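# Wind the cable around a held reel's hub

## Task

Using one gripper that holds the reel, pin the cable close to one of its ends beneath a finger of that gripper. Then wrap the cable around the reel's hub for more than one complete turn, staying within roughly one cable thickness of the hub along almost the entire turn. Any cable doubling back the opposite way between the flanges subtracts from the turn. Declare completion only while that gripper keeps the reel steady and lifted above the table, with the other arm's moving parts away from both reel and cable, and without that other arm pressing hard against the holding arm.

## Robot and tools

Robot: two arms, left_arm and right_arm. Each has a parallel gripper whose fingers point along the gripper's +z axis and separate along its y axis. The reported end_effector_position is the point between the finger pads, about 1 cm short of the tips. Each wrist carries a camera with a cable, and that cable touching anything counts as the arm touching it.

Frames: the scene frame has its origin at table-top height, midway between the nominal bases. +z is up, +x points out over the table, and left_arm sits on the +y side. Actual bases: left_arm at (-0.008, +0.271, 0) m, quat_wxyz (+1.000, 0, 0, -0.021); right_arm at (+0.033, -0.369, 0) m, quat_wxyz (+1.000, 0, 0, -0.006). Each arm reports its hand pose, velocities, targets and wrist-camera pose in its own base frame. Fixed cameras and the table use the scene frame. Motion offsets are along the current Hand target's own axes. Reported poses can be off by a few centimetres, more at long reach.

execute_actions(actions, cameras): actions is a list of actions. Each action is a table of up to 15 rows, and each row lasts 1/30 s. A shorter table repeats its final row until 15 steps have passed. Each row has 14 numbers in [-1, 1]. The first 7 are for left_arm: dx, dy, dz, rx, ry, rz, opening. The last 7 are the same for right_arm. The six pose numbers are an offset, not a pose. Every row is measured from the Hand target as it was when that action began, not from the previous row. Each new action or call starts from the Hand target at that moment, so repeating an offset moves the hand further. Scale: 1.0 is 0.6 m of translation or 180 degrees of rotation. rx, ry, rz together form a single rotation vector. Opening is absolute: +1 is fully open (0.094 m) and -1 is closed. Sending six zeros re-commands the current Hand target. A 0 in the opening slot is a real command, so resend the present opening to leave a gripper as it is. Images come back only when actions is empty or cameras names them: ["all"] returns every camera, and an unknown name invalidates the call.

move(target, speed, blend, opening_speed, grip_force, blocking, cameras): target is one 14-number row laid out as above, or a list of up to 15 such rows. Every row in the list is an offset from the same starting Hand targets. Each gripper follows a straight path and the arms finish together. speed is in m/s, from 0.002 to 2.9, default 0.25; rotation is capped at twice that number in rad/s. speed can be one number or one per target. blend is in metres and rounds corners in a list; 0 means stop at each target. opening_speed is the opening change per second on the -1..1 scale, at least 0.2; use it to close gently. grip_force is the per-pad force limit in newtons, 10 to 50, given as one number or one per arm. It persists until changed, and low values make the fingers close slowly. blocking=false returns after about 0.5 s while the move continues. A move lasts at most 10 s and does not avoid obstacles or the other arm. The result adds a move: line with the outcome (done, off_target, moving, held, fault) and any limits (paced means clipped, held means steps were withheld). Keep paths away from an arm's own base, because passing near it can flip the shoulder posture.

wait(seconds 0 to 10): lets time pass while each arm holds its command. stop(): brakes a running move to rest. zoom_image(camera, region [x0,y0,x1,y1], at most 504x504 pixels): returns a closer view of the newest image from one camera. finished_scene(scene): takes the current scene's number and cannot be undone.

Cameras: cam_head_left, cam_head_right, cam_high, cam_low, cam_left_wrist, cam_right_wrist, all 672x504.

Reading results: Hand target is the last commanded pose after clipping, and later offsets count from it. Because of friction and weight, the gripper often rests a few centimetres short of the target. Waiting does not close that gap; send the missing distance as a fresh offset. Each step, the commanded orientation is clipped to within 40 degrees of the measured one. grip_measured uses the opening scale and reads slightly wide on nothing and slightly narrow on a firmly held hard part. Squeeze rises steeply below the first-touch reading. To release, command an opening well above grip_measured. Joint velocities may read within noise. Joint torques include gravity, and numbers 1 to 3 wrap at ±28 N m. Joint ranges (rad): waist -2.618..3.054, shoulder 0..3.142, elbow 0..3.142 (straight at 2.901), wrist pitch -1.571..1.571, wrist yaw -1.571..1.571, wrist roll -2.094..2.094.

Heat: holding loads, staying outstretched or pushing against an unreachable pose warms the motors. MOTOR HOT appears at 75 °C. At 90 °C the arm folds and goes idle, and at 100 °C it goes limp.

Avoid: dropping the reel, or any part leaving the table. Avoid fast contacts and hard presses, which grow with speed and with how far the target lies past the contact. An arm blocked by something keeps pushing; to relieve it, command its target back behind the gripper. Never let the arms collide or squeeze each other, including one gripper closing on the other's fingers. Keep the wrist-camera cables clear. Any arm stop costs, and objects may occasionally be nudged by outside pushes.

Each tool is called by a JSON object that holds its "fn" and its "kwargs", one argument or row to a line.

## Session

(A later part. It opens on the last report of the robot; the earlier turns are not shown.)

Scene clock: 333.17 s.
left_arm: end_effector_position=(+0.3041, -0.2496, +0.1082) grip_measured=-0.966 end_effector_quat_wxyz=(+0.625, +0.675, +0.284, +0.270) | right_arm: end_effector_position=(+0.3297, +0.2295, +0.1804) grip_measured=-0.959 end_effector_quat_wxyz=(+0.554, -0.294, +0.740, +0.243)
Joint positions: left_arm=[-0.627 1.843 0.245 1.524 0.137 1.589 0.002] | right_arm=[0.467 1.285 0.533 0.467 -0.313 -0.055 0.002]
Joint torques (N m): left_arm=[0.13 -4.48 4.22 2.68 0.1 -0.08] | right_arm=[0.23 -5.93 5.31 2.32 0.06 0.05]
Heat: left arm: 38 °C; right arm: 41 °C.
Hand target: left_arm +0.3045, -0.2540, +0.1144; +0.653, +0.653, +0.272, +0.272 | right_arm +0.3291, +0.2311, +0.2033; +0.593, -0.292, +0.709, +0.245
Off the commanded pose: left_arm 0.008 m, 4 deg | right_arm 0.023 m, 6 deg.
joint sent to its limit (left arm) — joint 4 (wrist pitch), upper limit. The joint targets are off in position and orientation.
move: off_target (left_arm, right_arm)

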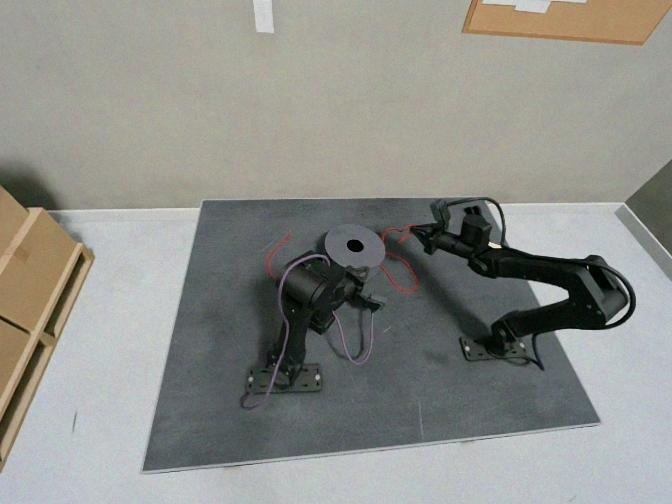

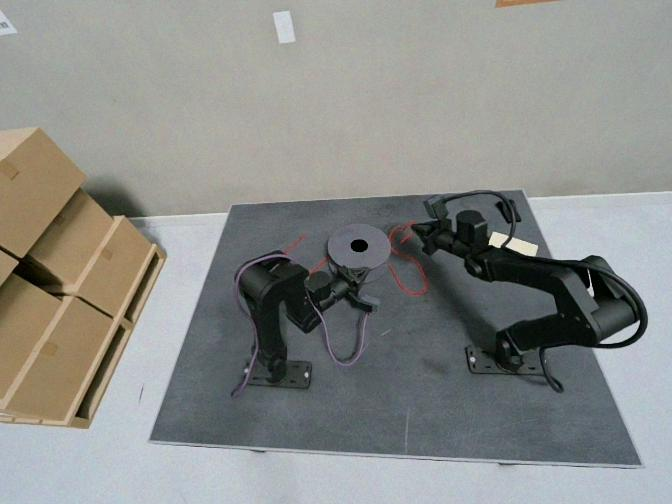

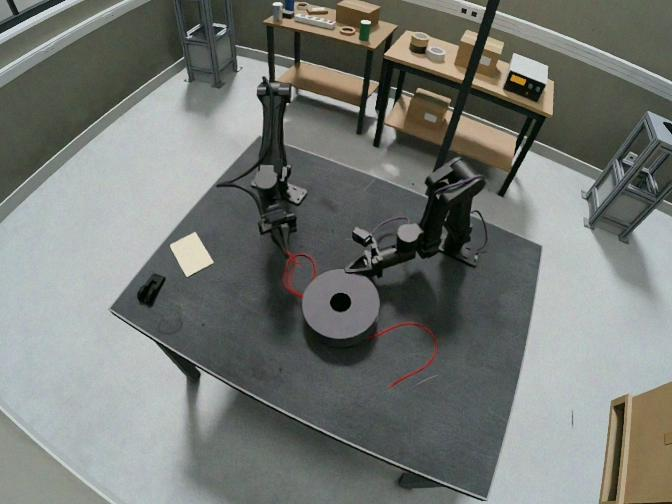

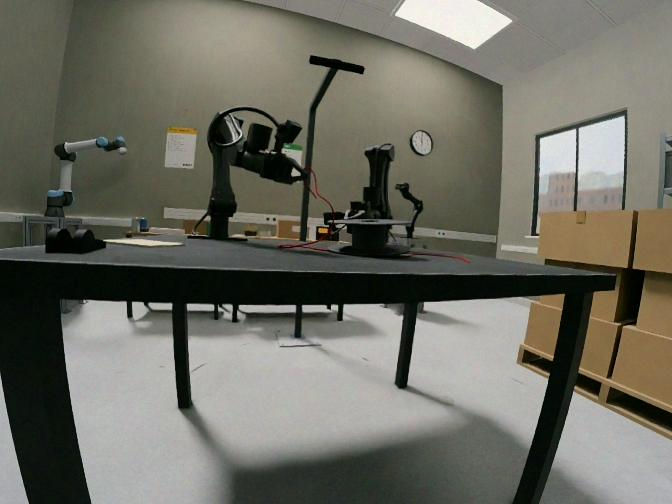

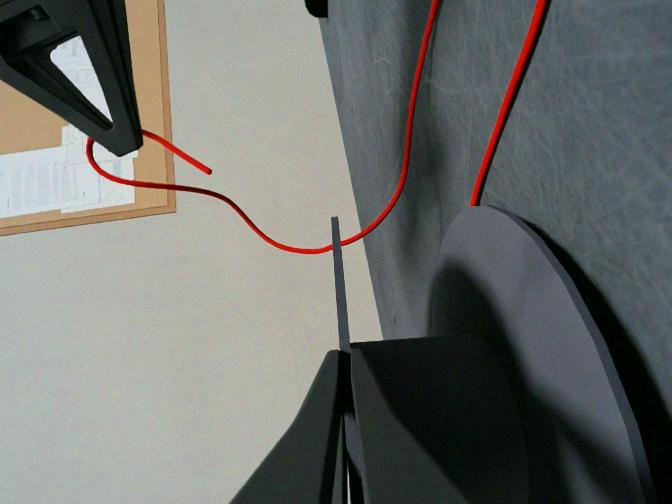

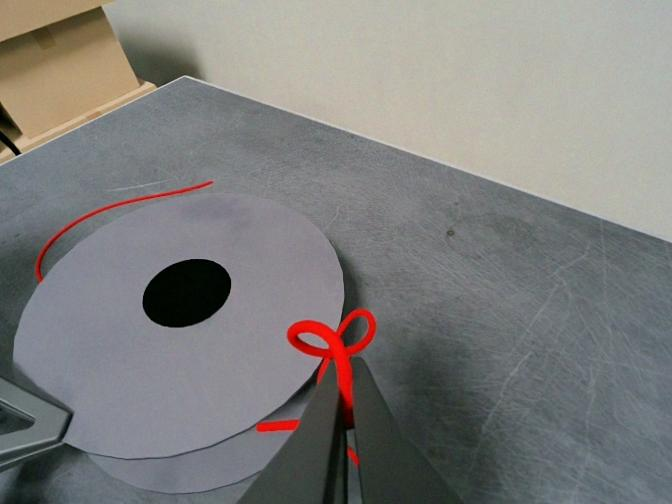

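{"fn": "move", "kwargs": {
  "target": [0,0,0,0,0,0,-1,0.017,-0.095,-0.093,-0.15,-0.349,-0.603,-1],
  "speed": 0.2,
  "cameras": ["all"]
}}

{"fn": "zoom_image", "kwargs": {
  "camera": "cam_head_right",
  "region": [320, 190, 460, 330]
}}

{"fn": "zoom_image", "kwargs": {
  "camera": "cam_low",
  "region": [260, 150, 400, 270]
}}

Scene clock: 341.30 s.
left_arm: end_effector_position=(+0.3041, -0.2496, +0.1082) grip_measured=-0.966 end_effector_quat_wxyz=(+0.625, +0.675, +0.284, +0.270) | right_arm: end_effector_position=(+0.3313, +0.1551, +0.1875) grip_measured=-0.959 end_effector_quat_wxyz=(+0.693, -0.702, -0.084, -0.146)
Joint positions: left_arm=[-0.627 1.843 0.245 1.524 0.137 1.589 0.002] | right_arm=[-0.081 1.856 0.699 1.378 -1.563 -1.676 0.002]
Joint torques (N m): left_arm=[0.16 -4.48 4.22 2.69 0.11 -0.08] | right_arm=[-0.4 -9.57 5.27 1.19 -0.04 -0.14]
Motor temperatures (°C): left_arm=[26 35 36 40 25 27 30] | right_arm=[28 40 36 37 26 28 30]
Heat: left arm: 40 °C; right arm: 40 °C.
Hand target: left_arm +0.3045, -0.2540, +0.1144; +0.653, +0.653, +0.272, +0.272 | right_arm +0.3292, +0.1507, +0.2030; +0.703, -0.671, -0.221, -0.081
Off the commanded pose: left_arm 0.008 m, 4 deg | right_arm 0.016 m, 18 deg.
joint sent to its limit (left arm) — joint 4 (wrist pitch), upper limit. The joint targets are off in position and orientation.
joint sent to its limit (right arm) — joint 5 (wrist yaw), lower limit. The joint targets are off in position and orientation.
move: off_target (left_arm, right_arm)

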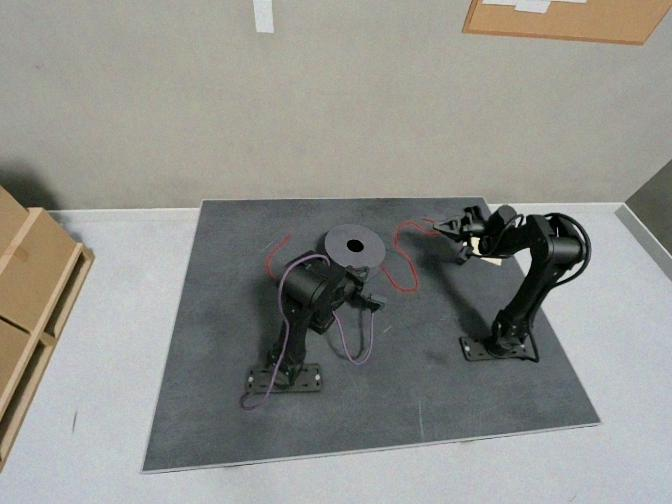

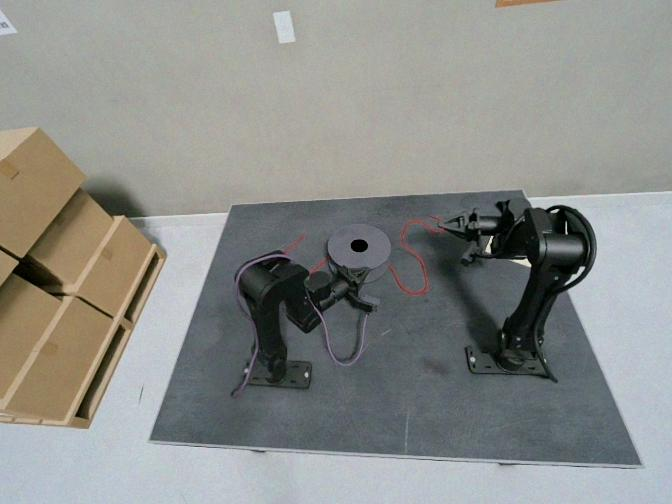

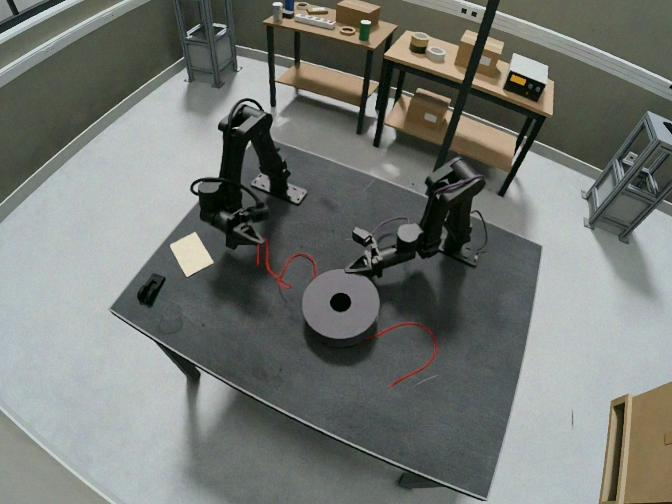

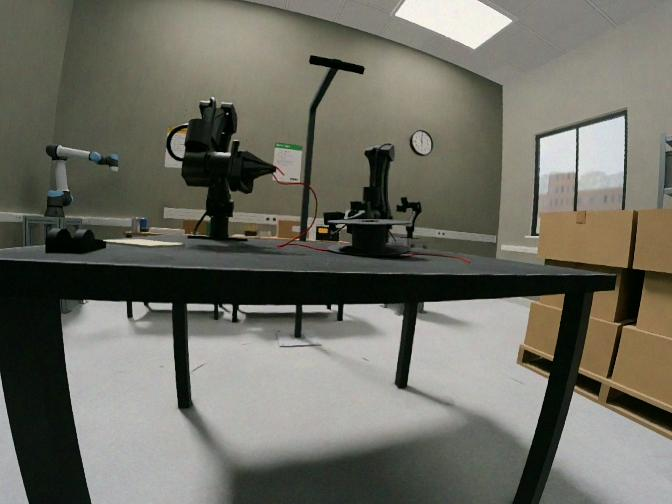

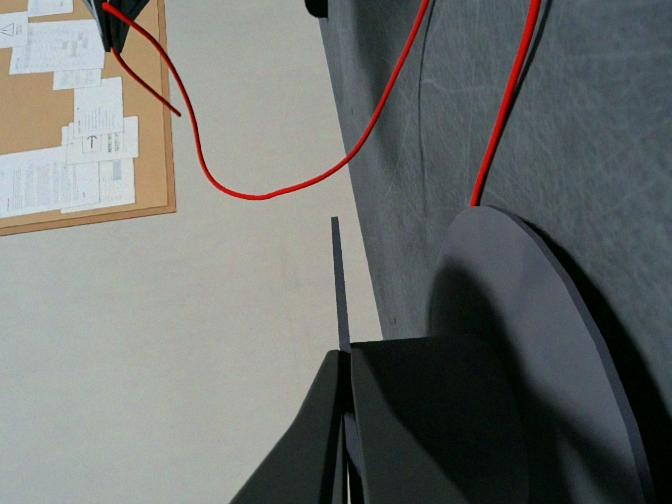

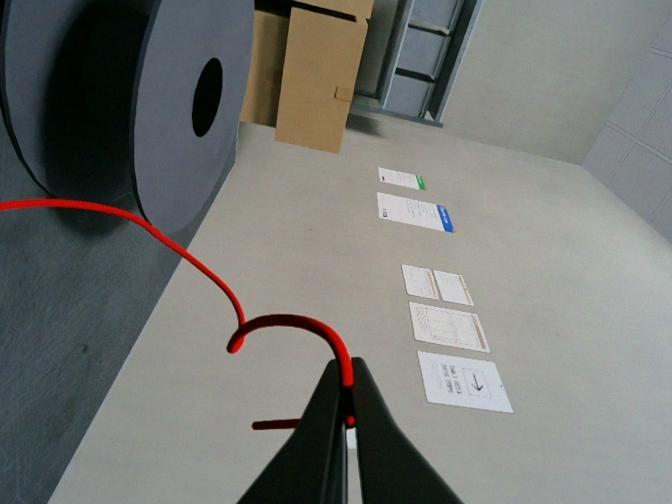

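Scaled by 3.600.

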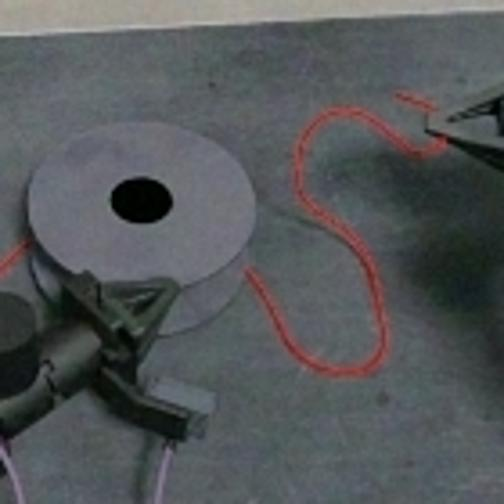

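Scaled by 3.600.

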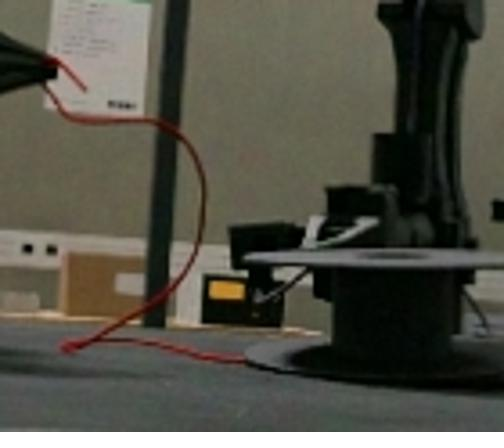

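{"fn": "move", "kwargs": {
  "target": [
    [0,0,0,0,0,0,-1,0,0,0,-0.464,0.37,0.53,-1],
    [0,0,0,0,0,0,-1,-0.098,0.235,0,-0.464,0.37,0.53,-1],
    [0,0,0,0,0,0,-1,-0.098,0.235,0,-0.464,0.37,0.53,0.3],
    [0,0,0,0,0,0,-1,-0.0,0.01,-0.08,-0.464,0.37,0.53,0.3]
  ],
  "speed": 0.25,
  "cameras": ["cam_right_wrist","cam_head_right"]
}}

Scene clock: 351.00 s.
left_arm: end_effector_position=(+0.3041, -0.2496, +0.1082) grip_measured=-0.966 end_effector_quat_wxyz=(+0.625, +0.675, +0.284, +0.270) | right_arm: end_effector_position=(+0.3406, +0.1005, +0.1767) grip_measured=+0.298 end_effector_quat_wxyz=(-0.004, +0.696, -0.718, +0.005)
Joint positions: left_arm=[-0.627 1.843 0.245 1.524 0.137 1.589 0.002] | right_arm=[0.287 1.908 1.906 -1.558 0.006 -1.253 0.061]
Joint torques (N m): left_arm=[0.13 -4.46 4.23 2.69 0.1 -0.08] | right_arm=[0.08 -10.62 9.14 -0.01 -0.02 -0.14]
Heat: left arm: 42 °C; right arm: 39 °C.
Hand target: left_arm +0.3045, -0.2540, +0.1144; +0.653, +0.653, +0.272, +0.272 | right_arm +0.3413, +0.1042, +0.1975; +0.001, +0.705, -0.710, +0.000
Off the commanded pose: left_arm 0.008 m, 4 deg | right_arm 0.021 m, 2 deg.
joint sent to its limit (left arm) — joint 4 (wrist pitch), upper limit. The joint targets are off in position and orientation.
joint sent to its limit (right arm) — joint 4 (wrist pitch), lower limit. The joint targets are off in position and orientation.
move: off_target (left_arm, right_arm)
Images, in order (width x height): cam_head_right 672x504, cam_right_wrist 672x504.

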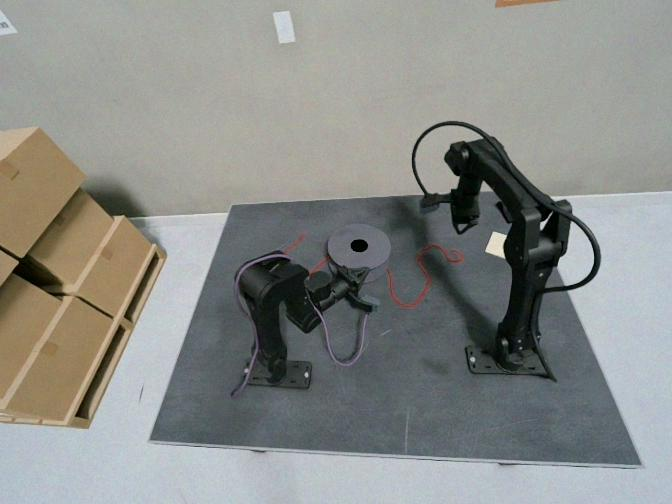

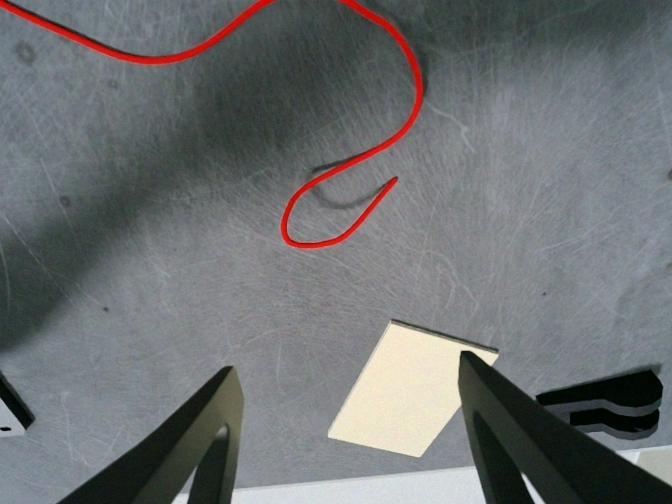

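{"fn": "move", "kwargs": {
  "target": [0,0,0,0,0,0,-1,0.037,-0.007,0.2,0,0,0.233,0],
  "speed": 0.15,
  "cameras": ["cam_right_wrist"]
}}

Scene clock: 354.57 s.
left_arm: end_effector_position=(+0.3041, -0.2496, +0.1082) grip_measured=-0.966 end_effector_quat_wxyz=(+0.625, +0.675, +0.284, +0.270) | right_arm: end_effector_position=(+0.3397, +0.0835, +0.0796) grip_measured=+0.002 end_effector_quat_wxyz=(-0.014, -0.416, +0.909, +0.000)
Joint positions: left_arm=[-0.627 1.843 0.245 1.524 0.137 1.589 0.002] | right_arm=[0.241 1.908 1.518 -1.208 0.006 -0.616 0.047]
Joint torques (N m): left_arm=[0.13 -4.48 4.22 2.69 0.11 -0.08] | right_arm=[-0.38 -8.38 4.42 0.35 -0.02 0.08]
Heat: left arm: 42 °C; right arm: 39 °C.
Hand target: left_arm +0.3045, -0.2540, +0.1144; +0.653, +0.653, +0.272, +0.272 | right_arm +0.3452, +0.0818, +0.0776; -0.001, -0.404, +0.915, -0.001
Off the commanded pose: left_arm 0.008 m, 4 deg | right_arm 0.006 m, 2 deg.
joint sent to its limit (left arm) — joint 4 (wrist pitch), upper limit. The joint targets are off in position and orientation.
move: off_target (left_arm)
Images, in order (width x height): cam_right_wrist 672x504.

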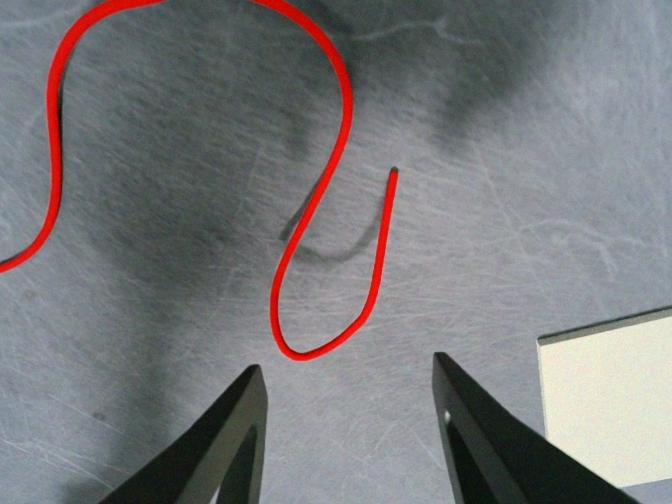

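{"fn": "move", "kwargs": {
  "target": [
    [0,0,0,0,0,0,-1,0.028,-0.02,0.05,0,0,0.04,0],
    [0,0,0,0,0,0,-1,0.028,-0.02,0.105,0,0,0.04,0],
    [0,0,0,0,0,0,-1,0.028,-0.02,0.105,0,0,0.04,-1],
    [0,0,0,0,0,0,-1,0.028,-0.02,-0.1,0,0,0.04,-1]
  ],
  "speed": 0.12,
  "opening_speed": 1,
  "cameras": ["cam_right_wrist","cam_head_right","cam_low"]
}}

{"fn": "zoom_image", "kwargs": {
  "camera": "cam_head_right",
  "region": [360, 190, 500, 330]
}}

{"fn": "zoom_image", "kwargs": {
  "camera": "cam_low",
  "region": [220, 120, 400, 270]
}}

Scene clock: 360.63 s.
left_arm: end_effector_position=(+0.3041, -0.2496, +0.1082) grip_measured=-0.966 end_effector_quat_wxyz=(+0.625, +0.675, +0.284, +0.270) | right_arm: end_effector_position=(+0.3323, +0.0572, +0.1128) grip_measured=-0.960 end_effector_quat_wxyz=(-0.042, -0.350, +0.936, +0.005)
Joint positions: left_arm=[-0.627 1.843 0.245 1.524 0.137 1.589 0.002] | right_arm=[0.171 1.904 1.641 -1.392 0.006 -0.545 0.002]
Joint torques (N m): left_arm=[0.13 -4.49 4.23 2.68 0.1 -0.08] | right_arm=[-0.44 -11.17 10.3 -0.1 0 0.1]
Heat: left arm: 43 °C; right arm: 39 °C.
Hand target: left_arm +0.3045, -0.2540, +0.1144; +0.653, +0.653, +0.272, +0.272 | right_arm +0.3428, +0.0614, +0.1376; -0.001, -0.346, +0.938, -0.001
Off the commanded pose: left_arm 0.008 m, 4 deg | right_arm 0.027 m, 5 deg.
joint sent to its limit (left arm) — joint 4 (wrist pitch), upper limit. The joint targets are off in position and orientation.
move: off_target (left_arm, right_arm)
Images, in order (width x height): cam_head_right 672x504, cam_low 672x504, cam_right_wrist 672x504.

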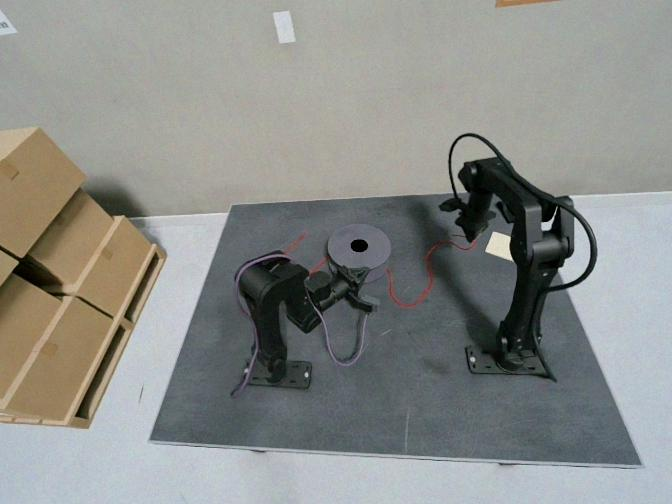

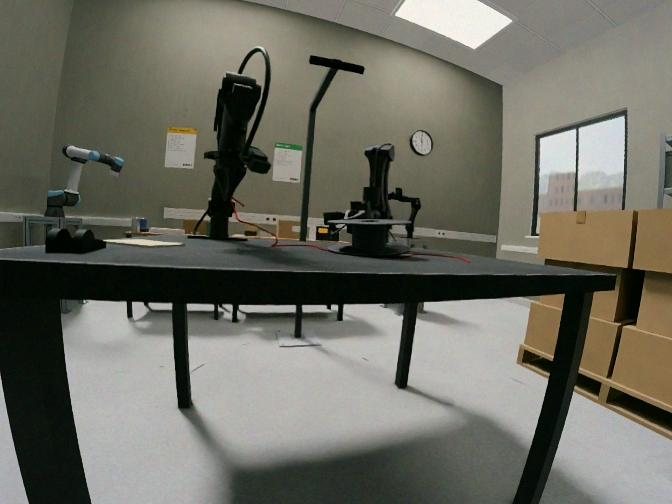

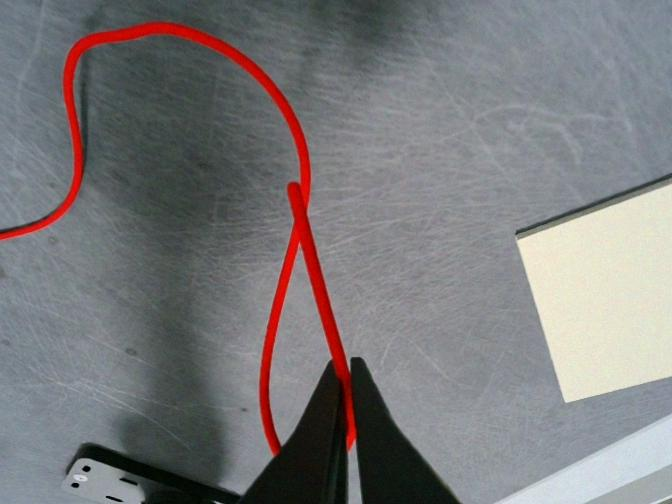

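Scaled by 3.600.

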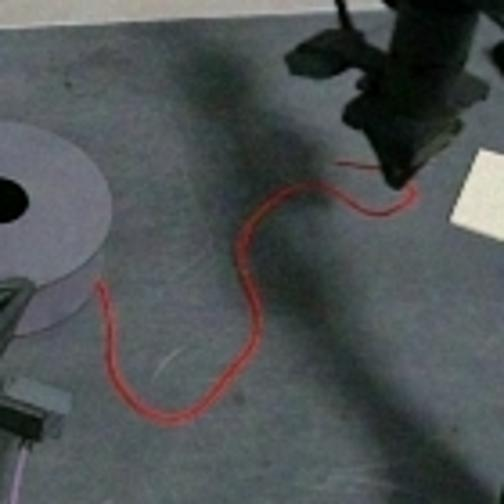

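Scaled by 2.800.

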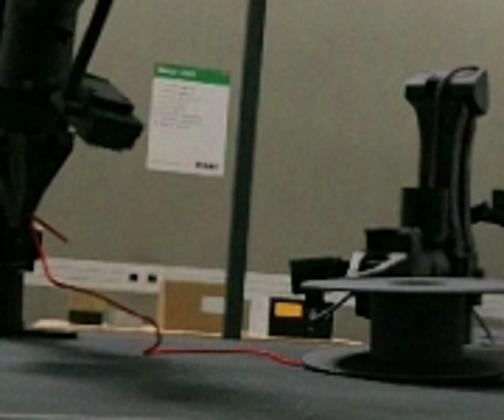

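{"fn": "move", "kwargs": {
  "target": [0,0,0,0,0,0,-1,-0.133,0.191,-0.04,0.013,-0.138,0.057,-1],
  "speed": 0.2,
  "cameras": ["cam_right_wrist","cam_head_right","cam_low","cam_left_wrist"]
}}

{"fn": "zoom_image", "kwargs": {
  "camera": "cam_head_right",
  "region": [320, 190, 460, 330]
}}

{"fn": "zoom_image", "kwargs": {
  "camera": "cam_low",
  "region": [260, 150, 400, 270]
}}

Scene clock: 363.43 s.
left_arm: end_effector_position=(+0.3041, -0.2496, +0.1082) grip_measured=-0.966 end_effector_quat_wxyz=(+0.625, +0.675, +0.284, +0.270) | right_arm: end_effector_position=(+0.3185, +0.2013, +0.1453) grip_measured=-0.961 end_effector_quat_wxyz=(+0.163, -0.268, +0.948, +0.052)
Joint positions: left_arm=[-0.627 1.843 0.245 1.524 0.137 1.589 0.002] | right_arm=[0.557 1.647 1.405 -0.984 -0.008 0.008 0.002]
Joint torques (N m): left_arm=[0.13 -4.49 4.23 2.68 0.1 -0.08] | right_arm=[0.24 -9.92 5.01 1.15 0.16 0.06]
Heat: left arm: 44 °C; right arm: 39 °C.
Hand target: left_arm +0.3045, -0.2540, +0.1144; +0.653, +0.653, +0.272, +0.272 | right_arm +0.3292, +0.2004, +0.1614; +0.208, -0.253, +0.943, +0.055
Off the commanded pose: left_arm 0.008 m, 4 deg | right_arm 0.019 m, 5 deg.
joint sent to its limit (left arm) — joint 4 (wrist pitch), upper limit. The joint targets are off in position and orientation.
move: off_target (left_arm, right_arm)
Images, in order (width x height): cam_head_right 672x504, cam_low 672x504, cam_left_wrist 672x504, cam_right_wrist 672x504.

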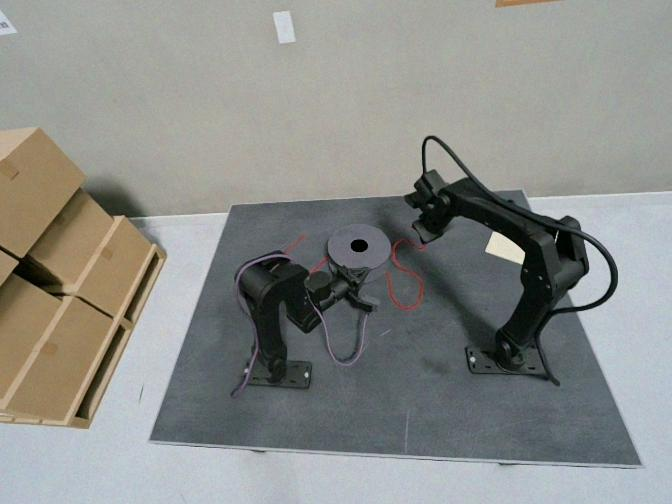

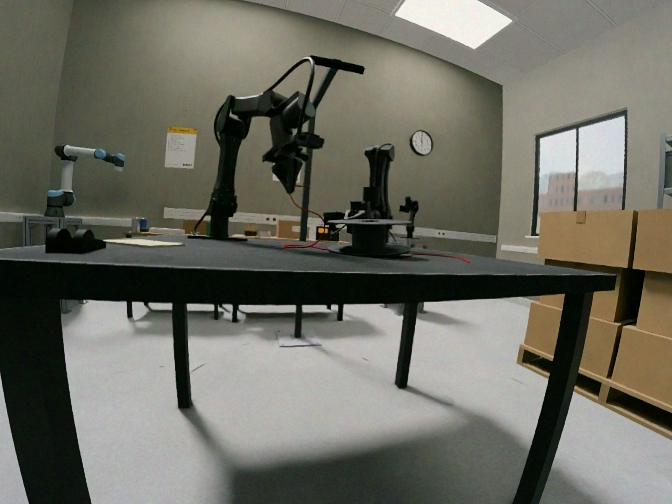

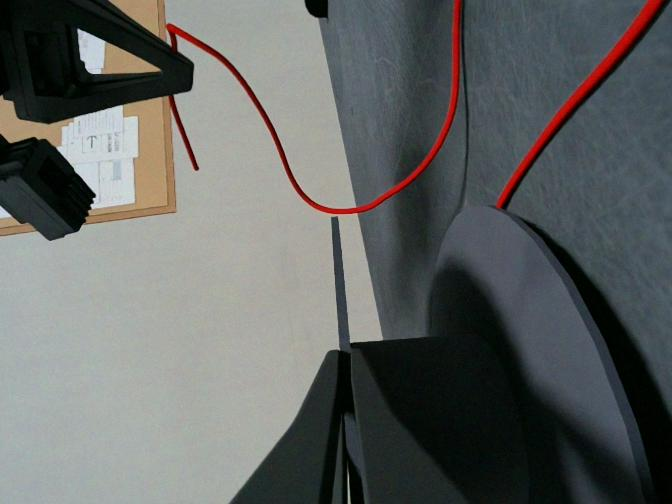

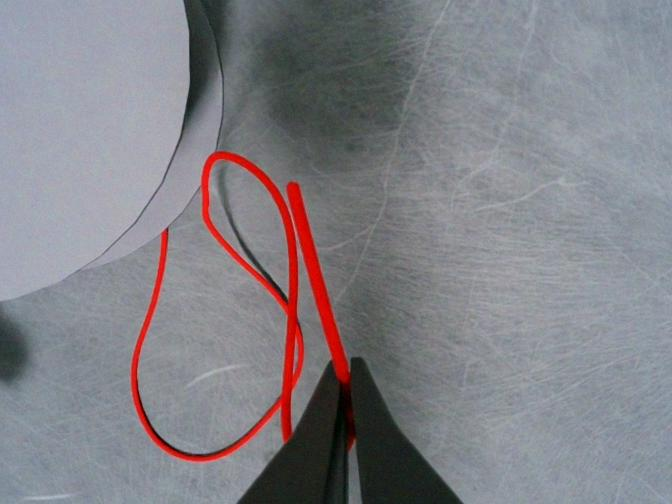

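Scaled by 3.600.

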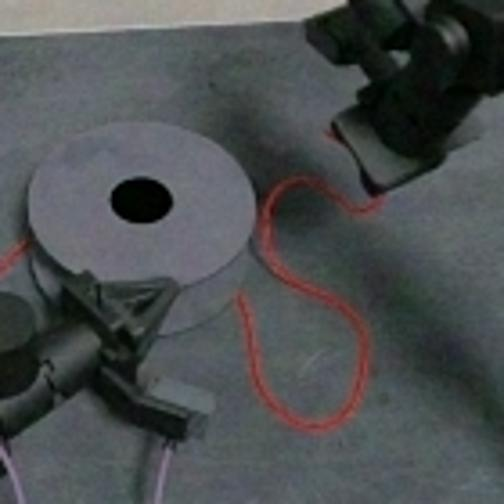

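Scaled by 3.600.

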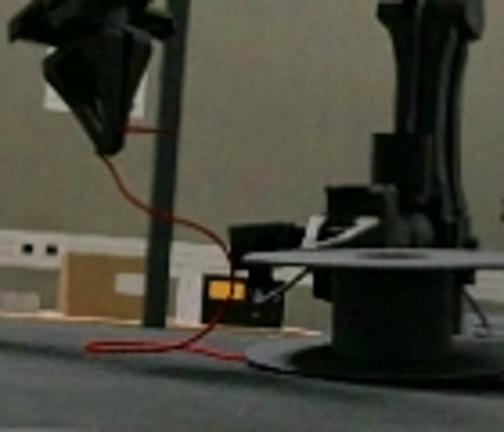

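{"fn": "move", "kwargs": {
  "target": [0,0,0,0,0,0,-1,0.063,0,0.136,0,0,0,-1],
  "speed": 0.12,
  "cameras": ["cam_right_wrist","cam_head_right","cam_low","cam_left_wrist"]
}}

{"fn": "zoom_image", "kwargs": {
  "camera": "cam_head_right",
  "region": [320, 190, 460, 330]
}}

{"fn": "zoom_image", "kwargs": {
  "camera": "cam_low",
  "region": [260, 170, 430, 270]
}}

Scene clock: 367.00 s.
left_arm: end_effector_position=(+0.3041, -0.2496, +0.1082) grip_measured=-0.966 end_effector_quat_wxyz=(+0.625, +0.675, +0.284, +0.270) | right_arm: end_effector_position=(+0.3172, +0.2005, +0.0714) grip_measured=-0.961 end_effector_quat_wxyz=(+0.184, -0.266, +0.945, +0.058)
Joint positions: left_arm=[-0.627 1.843 0.245 1.524 0.137 1.589 0.002] | right_arm=[0.557 1.65 1.095 -0.628 -0.008 0.01 0.002]
Joint torques (N m): left_arm=[0.14 -4.49 4.25 2.68 0.1 -0.08] | right_arm=[-0.01 -6.26 5.03 1.23 0.13 0.09]
Heat: left arm: 44 °C; right arm: 39 °C.
Hand target: left_arm +0.3045, -0.2540, +0.1144; +0.653, +0.653, +0.272, +0.272 | right_arm +0.3293, +0.2002, +0.0715; +0.208, -0.253, +0.943, +0.055
Off the commanded pose: left_arm 0.008 m, 4 deg | right_arm 0.012 m, 3 deg.
joint sent to its limit (left arm) — joint 4 (wrist pitch), upper limit. The joint targets are off in position and orientation.
move: off_target (left_arm, right_arm)
Images, in order (width x height): cam_head_right 672x504, cam_low 672x504, cam_left_wrist 672x504, cam_right_wrist 672x504.

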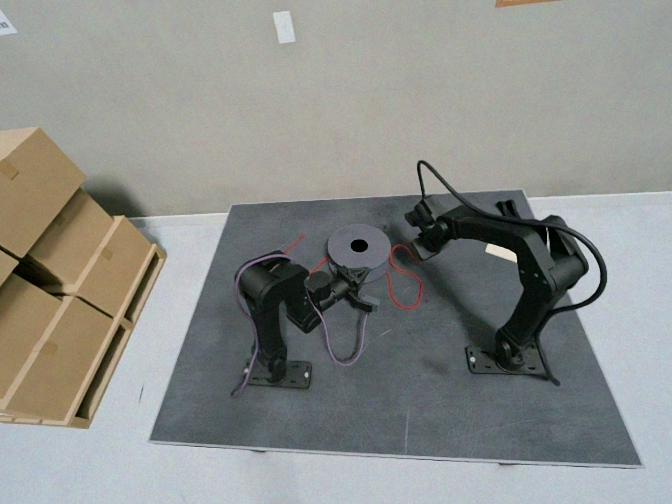

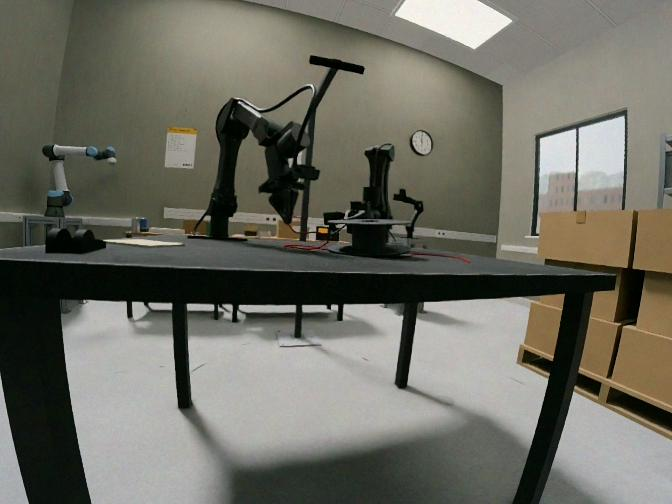

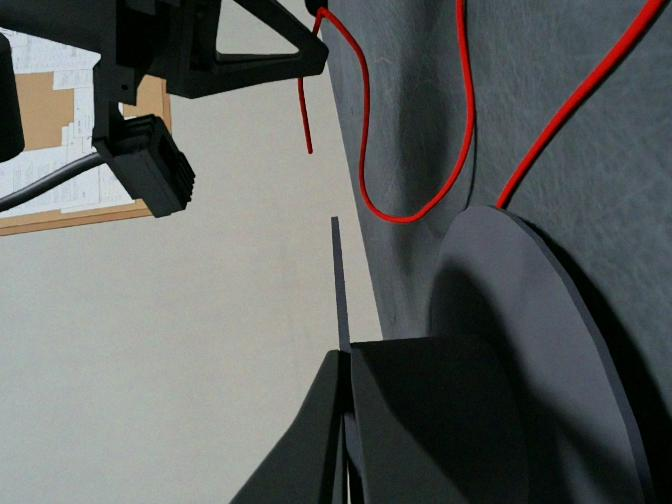

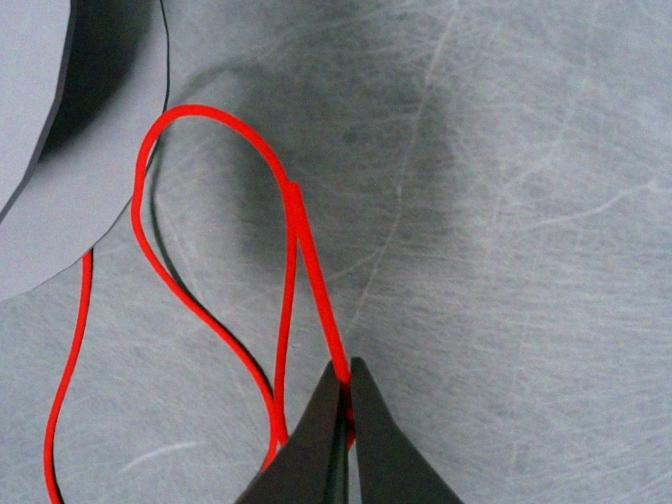

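Scaled by 3.600.

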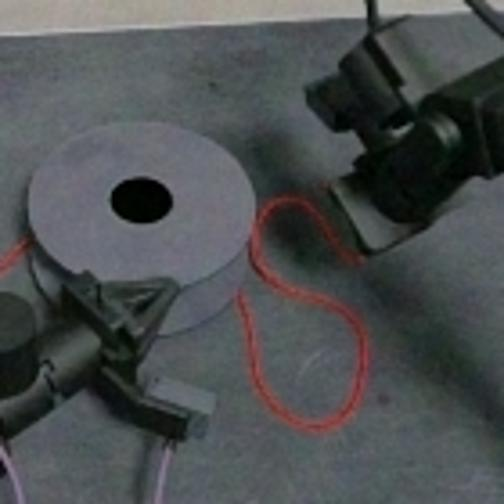

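Scaled by 2.965.

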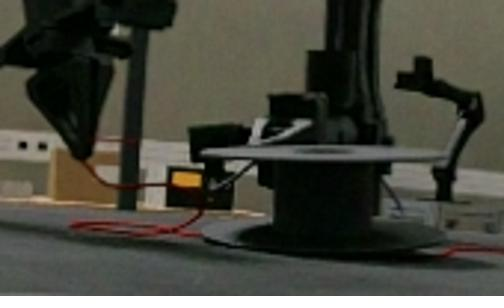

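{"fn": "move", "kwargs": {
  "target": [
    [0,0,0,0,0,0,-1,0.014,0,0.03,0,0,0,-1],
    [0,0,0,0,0,0,-1,0.064,0.196,0.008,0,0,0,-1]
  ],
  "speed": 0.1,
  "cameras": ["cam_right_wrist","cam_head_right","cam_low","cam_left_wrist"]
}}

{"fn": "zoom_image", "kwargs": {
  "camera": "cam_head_right",
  "region": [320, 190, 460, 330]
}}

{"fn": "zoom_image", "kwargs": {
  "camera": "cam_low",
  "region": [260, 170, 430, 270]
}}

Scene clock: 370.70 s.
left_arm: end_effector_position=(+0.3041, -0.2496, +0.1082) grip_measured=-0.966 end_effector_quat_wxyz=(+0.625, +0.675, +0.284, +0.270) | right_arm: end_effector_position=(+0.2303, +0.2836, +0.0426) grip_measured=-0.961 end_effector_quat_wxyz=(+0.182, -0.269, +0.944, +0.054)
Joint positions: left_arm=[-0.627 1.843 0.245 1.524 0.137 1.589 0.002] | right_arm=[0.956 1.68 1.009 -0.544 0.142 0.375 0.002]
Joint torques (N m): left_arm=[0.14 -4.48 4.23 2.69 0.1 -0.08] | right_arm=[-0.03 -7.05 6.5 0.91 0.32 0.08]
Heat: left arm: 44 °C; right arm: 38 °C.
Hand target: left_arm +0.3045, -0.2540, +0.1144; +0.653, +0.653, +0.272, +0.272 | right_arm +0.2421, +0.2856, +0.0507; +0.208, -0.253, +0.943, +0.055
Off the commanded pose: left_arm 0.008 m, 4 deg | right_arm 0.014 m, 3 deg.
joint sent to its limit (left arm) — joint 4 (wrist pitch), upper limit. The joint targets are off in position and orientation.
move: off_target (left_arm, right_arm)
Images, in order (width x height): cam_head_right 672x504, cam_low 672x504, cam_left_wrist 672x504, cam_right_wrist 672x504.

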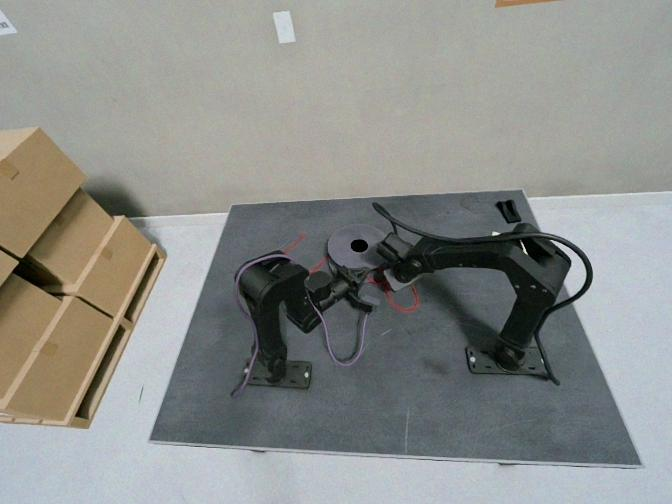

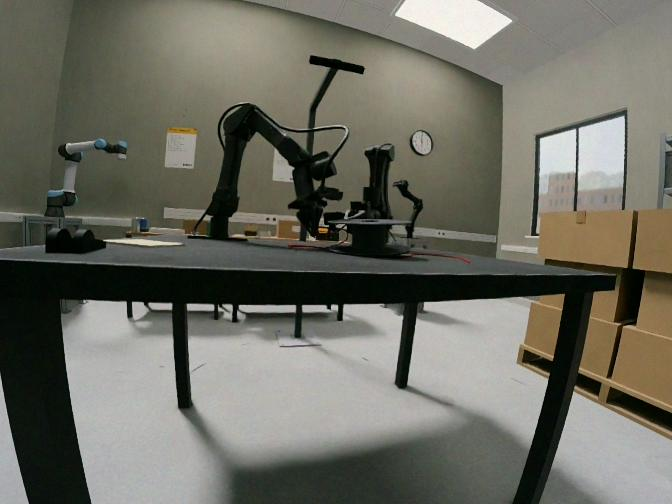

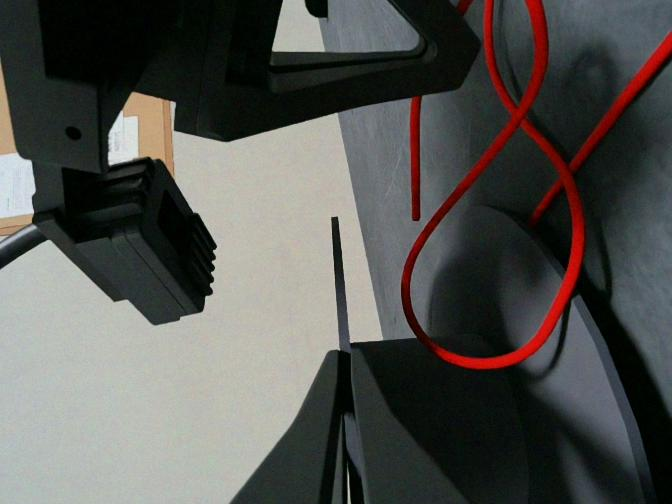

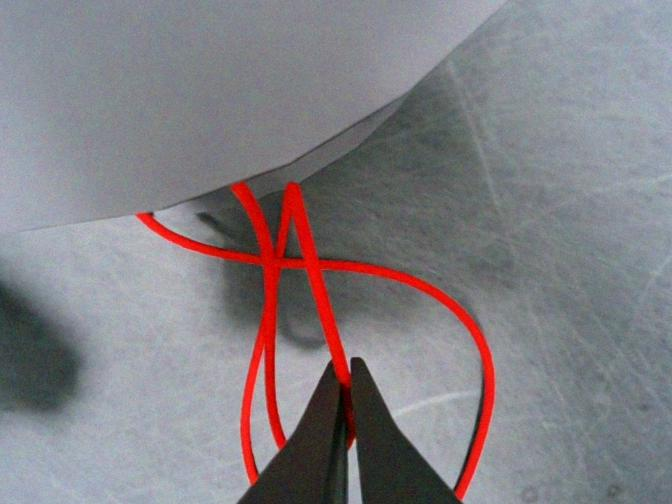

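Scaled by 3.600.

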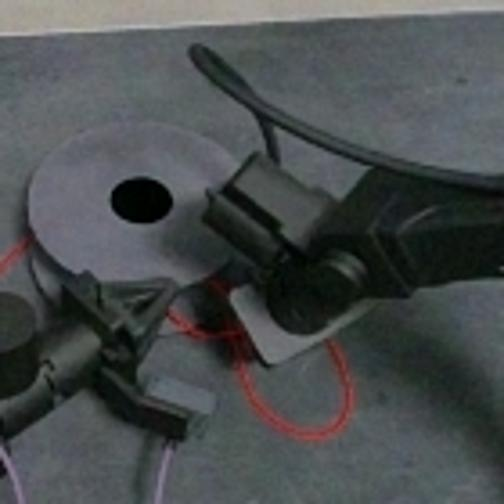

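Scaled by 2.965.

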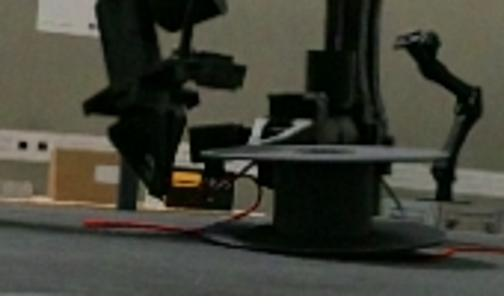

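{"fn": "move", "kwargs": {
  "target": [
    [0,0,0,0,0,0,-1,0.005,0.074,-0.038,0,0,0,-1],
    [0,0,0,0,0,0,-0.3,0.005,0.074,-0.038,0,0,0,-1]
  ],
  "speed": 0.06,
  "opening_speed": 0.5,
  "cameras": ["cam_right_wrist","cam_left_wrist","cam_low"]
}}

{"fn": "zoom_image", "kwargs": {
  "camera": "cam_low",
  "region": [260, 170, 430, 270]
}}

Scene clock: 374.80 s.
left_arm: end_effector_position=(+0.3023, -0.2513, +0.1014) grip_measured=-0.302 end_effector_quat_wxyz=(+0.620, +0.681, +0.285, +0.264) | right_arm: end_effector_position=(+0.1970, +0.3119, +0.0561) grip_measured=-0.961 end_effector_quat_wxyz=(+0.188, -0.268, +0.943, +0.058)
Joint positions: left_arm=[-0.633 1.861 0.245 1.524 0.137 1.589 0.033] | right_arm=[1.099 1.68 1.064 -0.608 0.193 0.511 0.002]
Joint torques (N m): left_arm=[0.16 -6.15 4.1 2.68 0.09 -0.08] | right_arm=[0.2 -6.06 11.11 0.45 0.35 0.06]
Motor temperatures (°C): left_arm=[26 35 36 45 25 27 30] | right_arm=[28 38 37 33 26 28 30]
Heat: left arm: 45 °C; right arm: 38 °C.
Hand target: left_arm +0.3045, -0.2540, +0.1144; +0.653, +0.653, +0.272, +0.272 | right_arm +0.2092, +0.3179, +0.0701; +0.208, -0.253, +0.943, +0.055
Off the commanded pose: left_arm 0.013 m, 5 deg | right_arm 0.020 m, 3 deg.
joint sent to its limit (left arm) — joint 4 (wrist pitch), upper limit. The joint targets are off in position and orientation.
move: off_target (left_arm, right_arm); target 2's new opening was sent with left_arm's hand 0.008 m and 4 deg from that target
Images, in order (width x height): cam_low 672x504, cam_left_wrist 672x504, cam_right_wrist 672x504.

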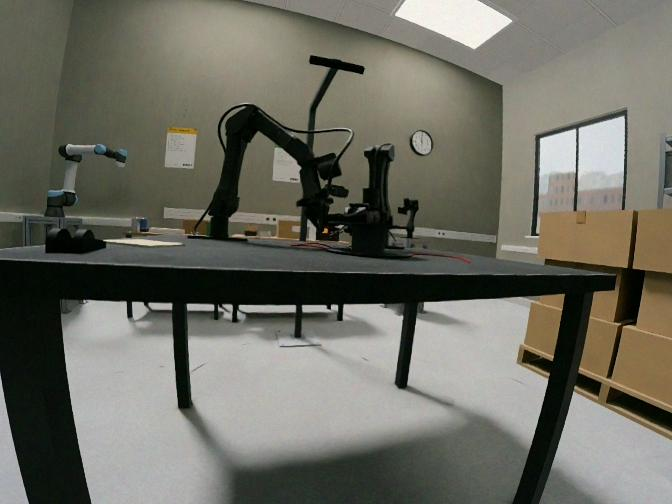

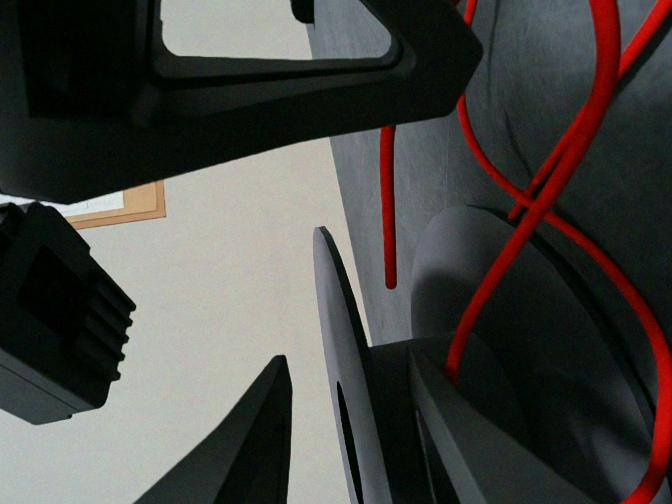

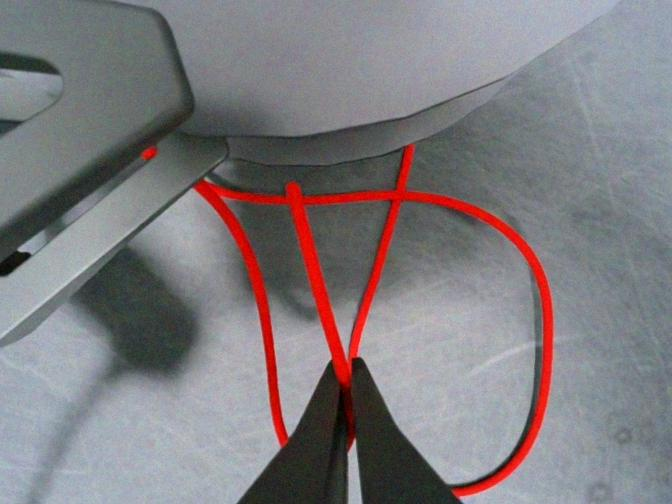

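Scaled by 2.965.

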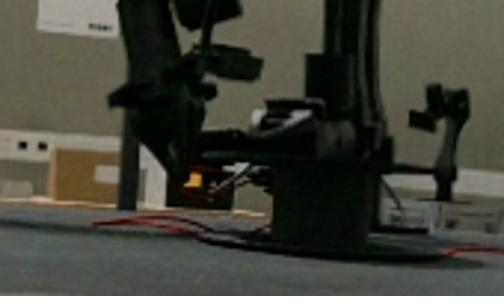

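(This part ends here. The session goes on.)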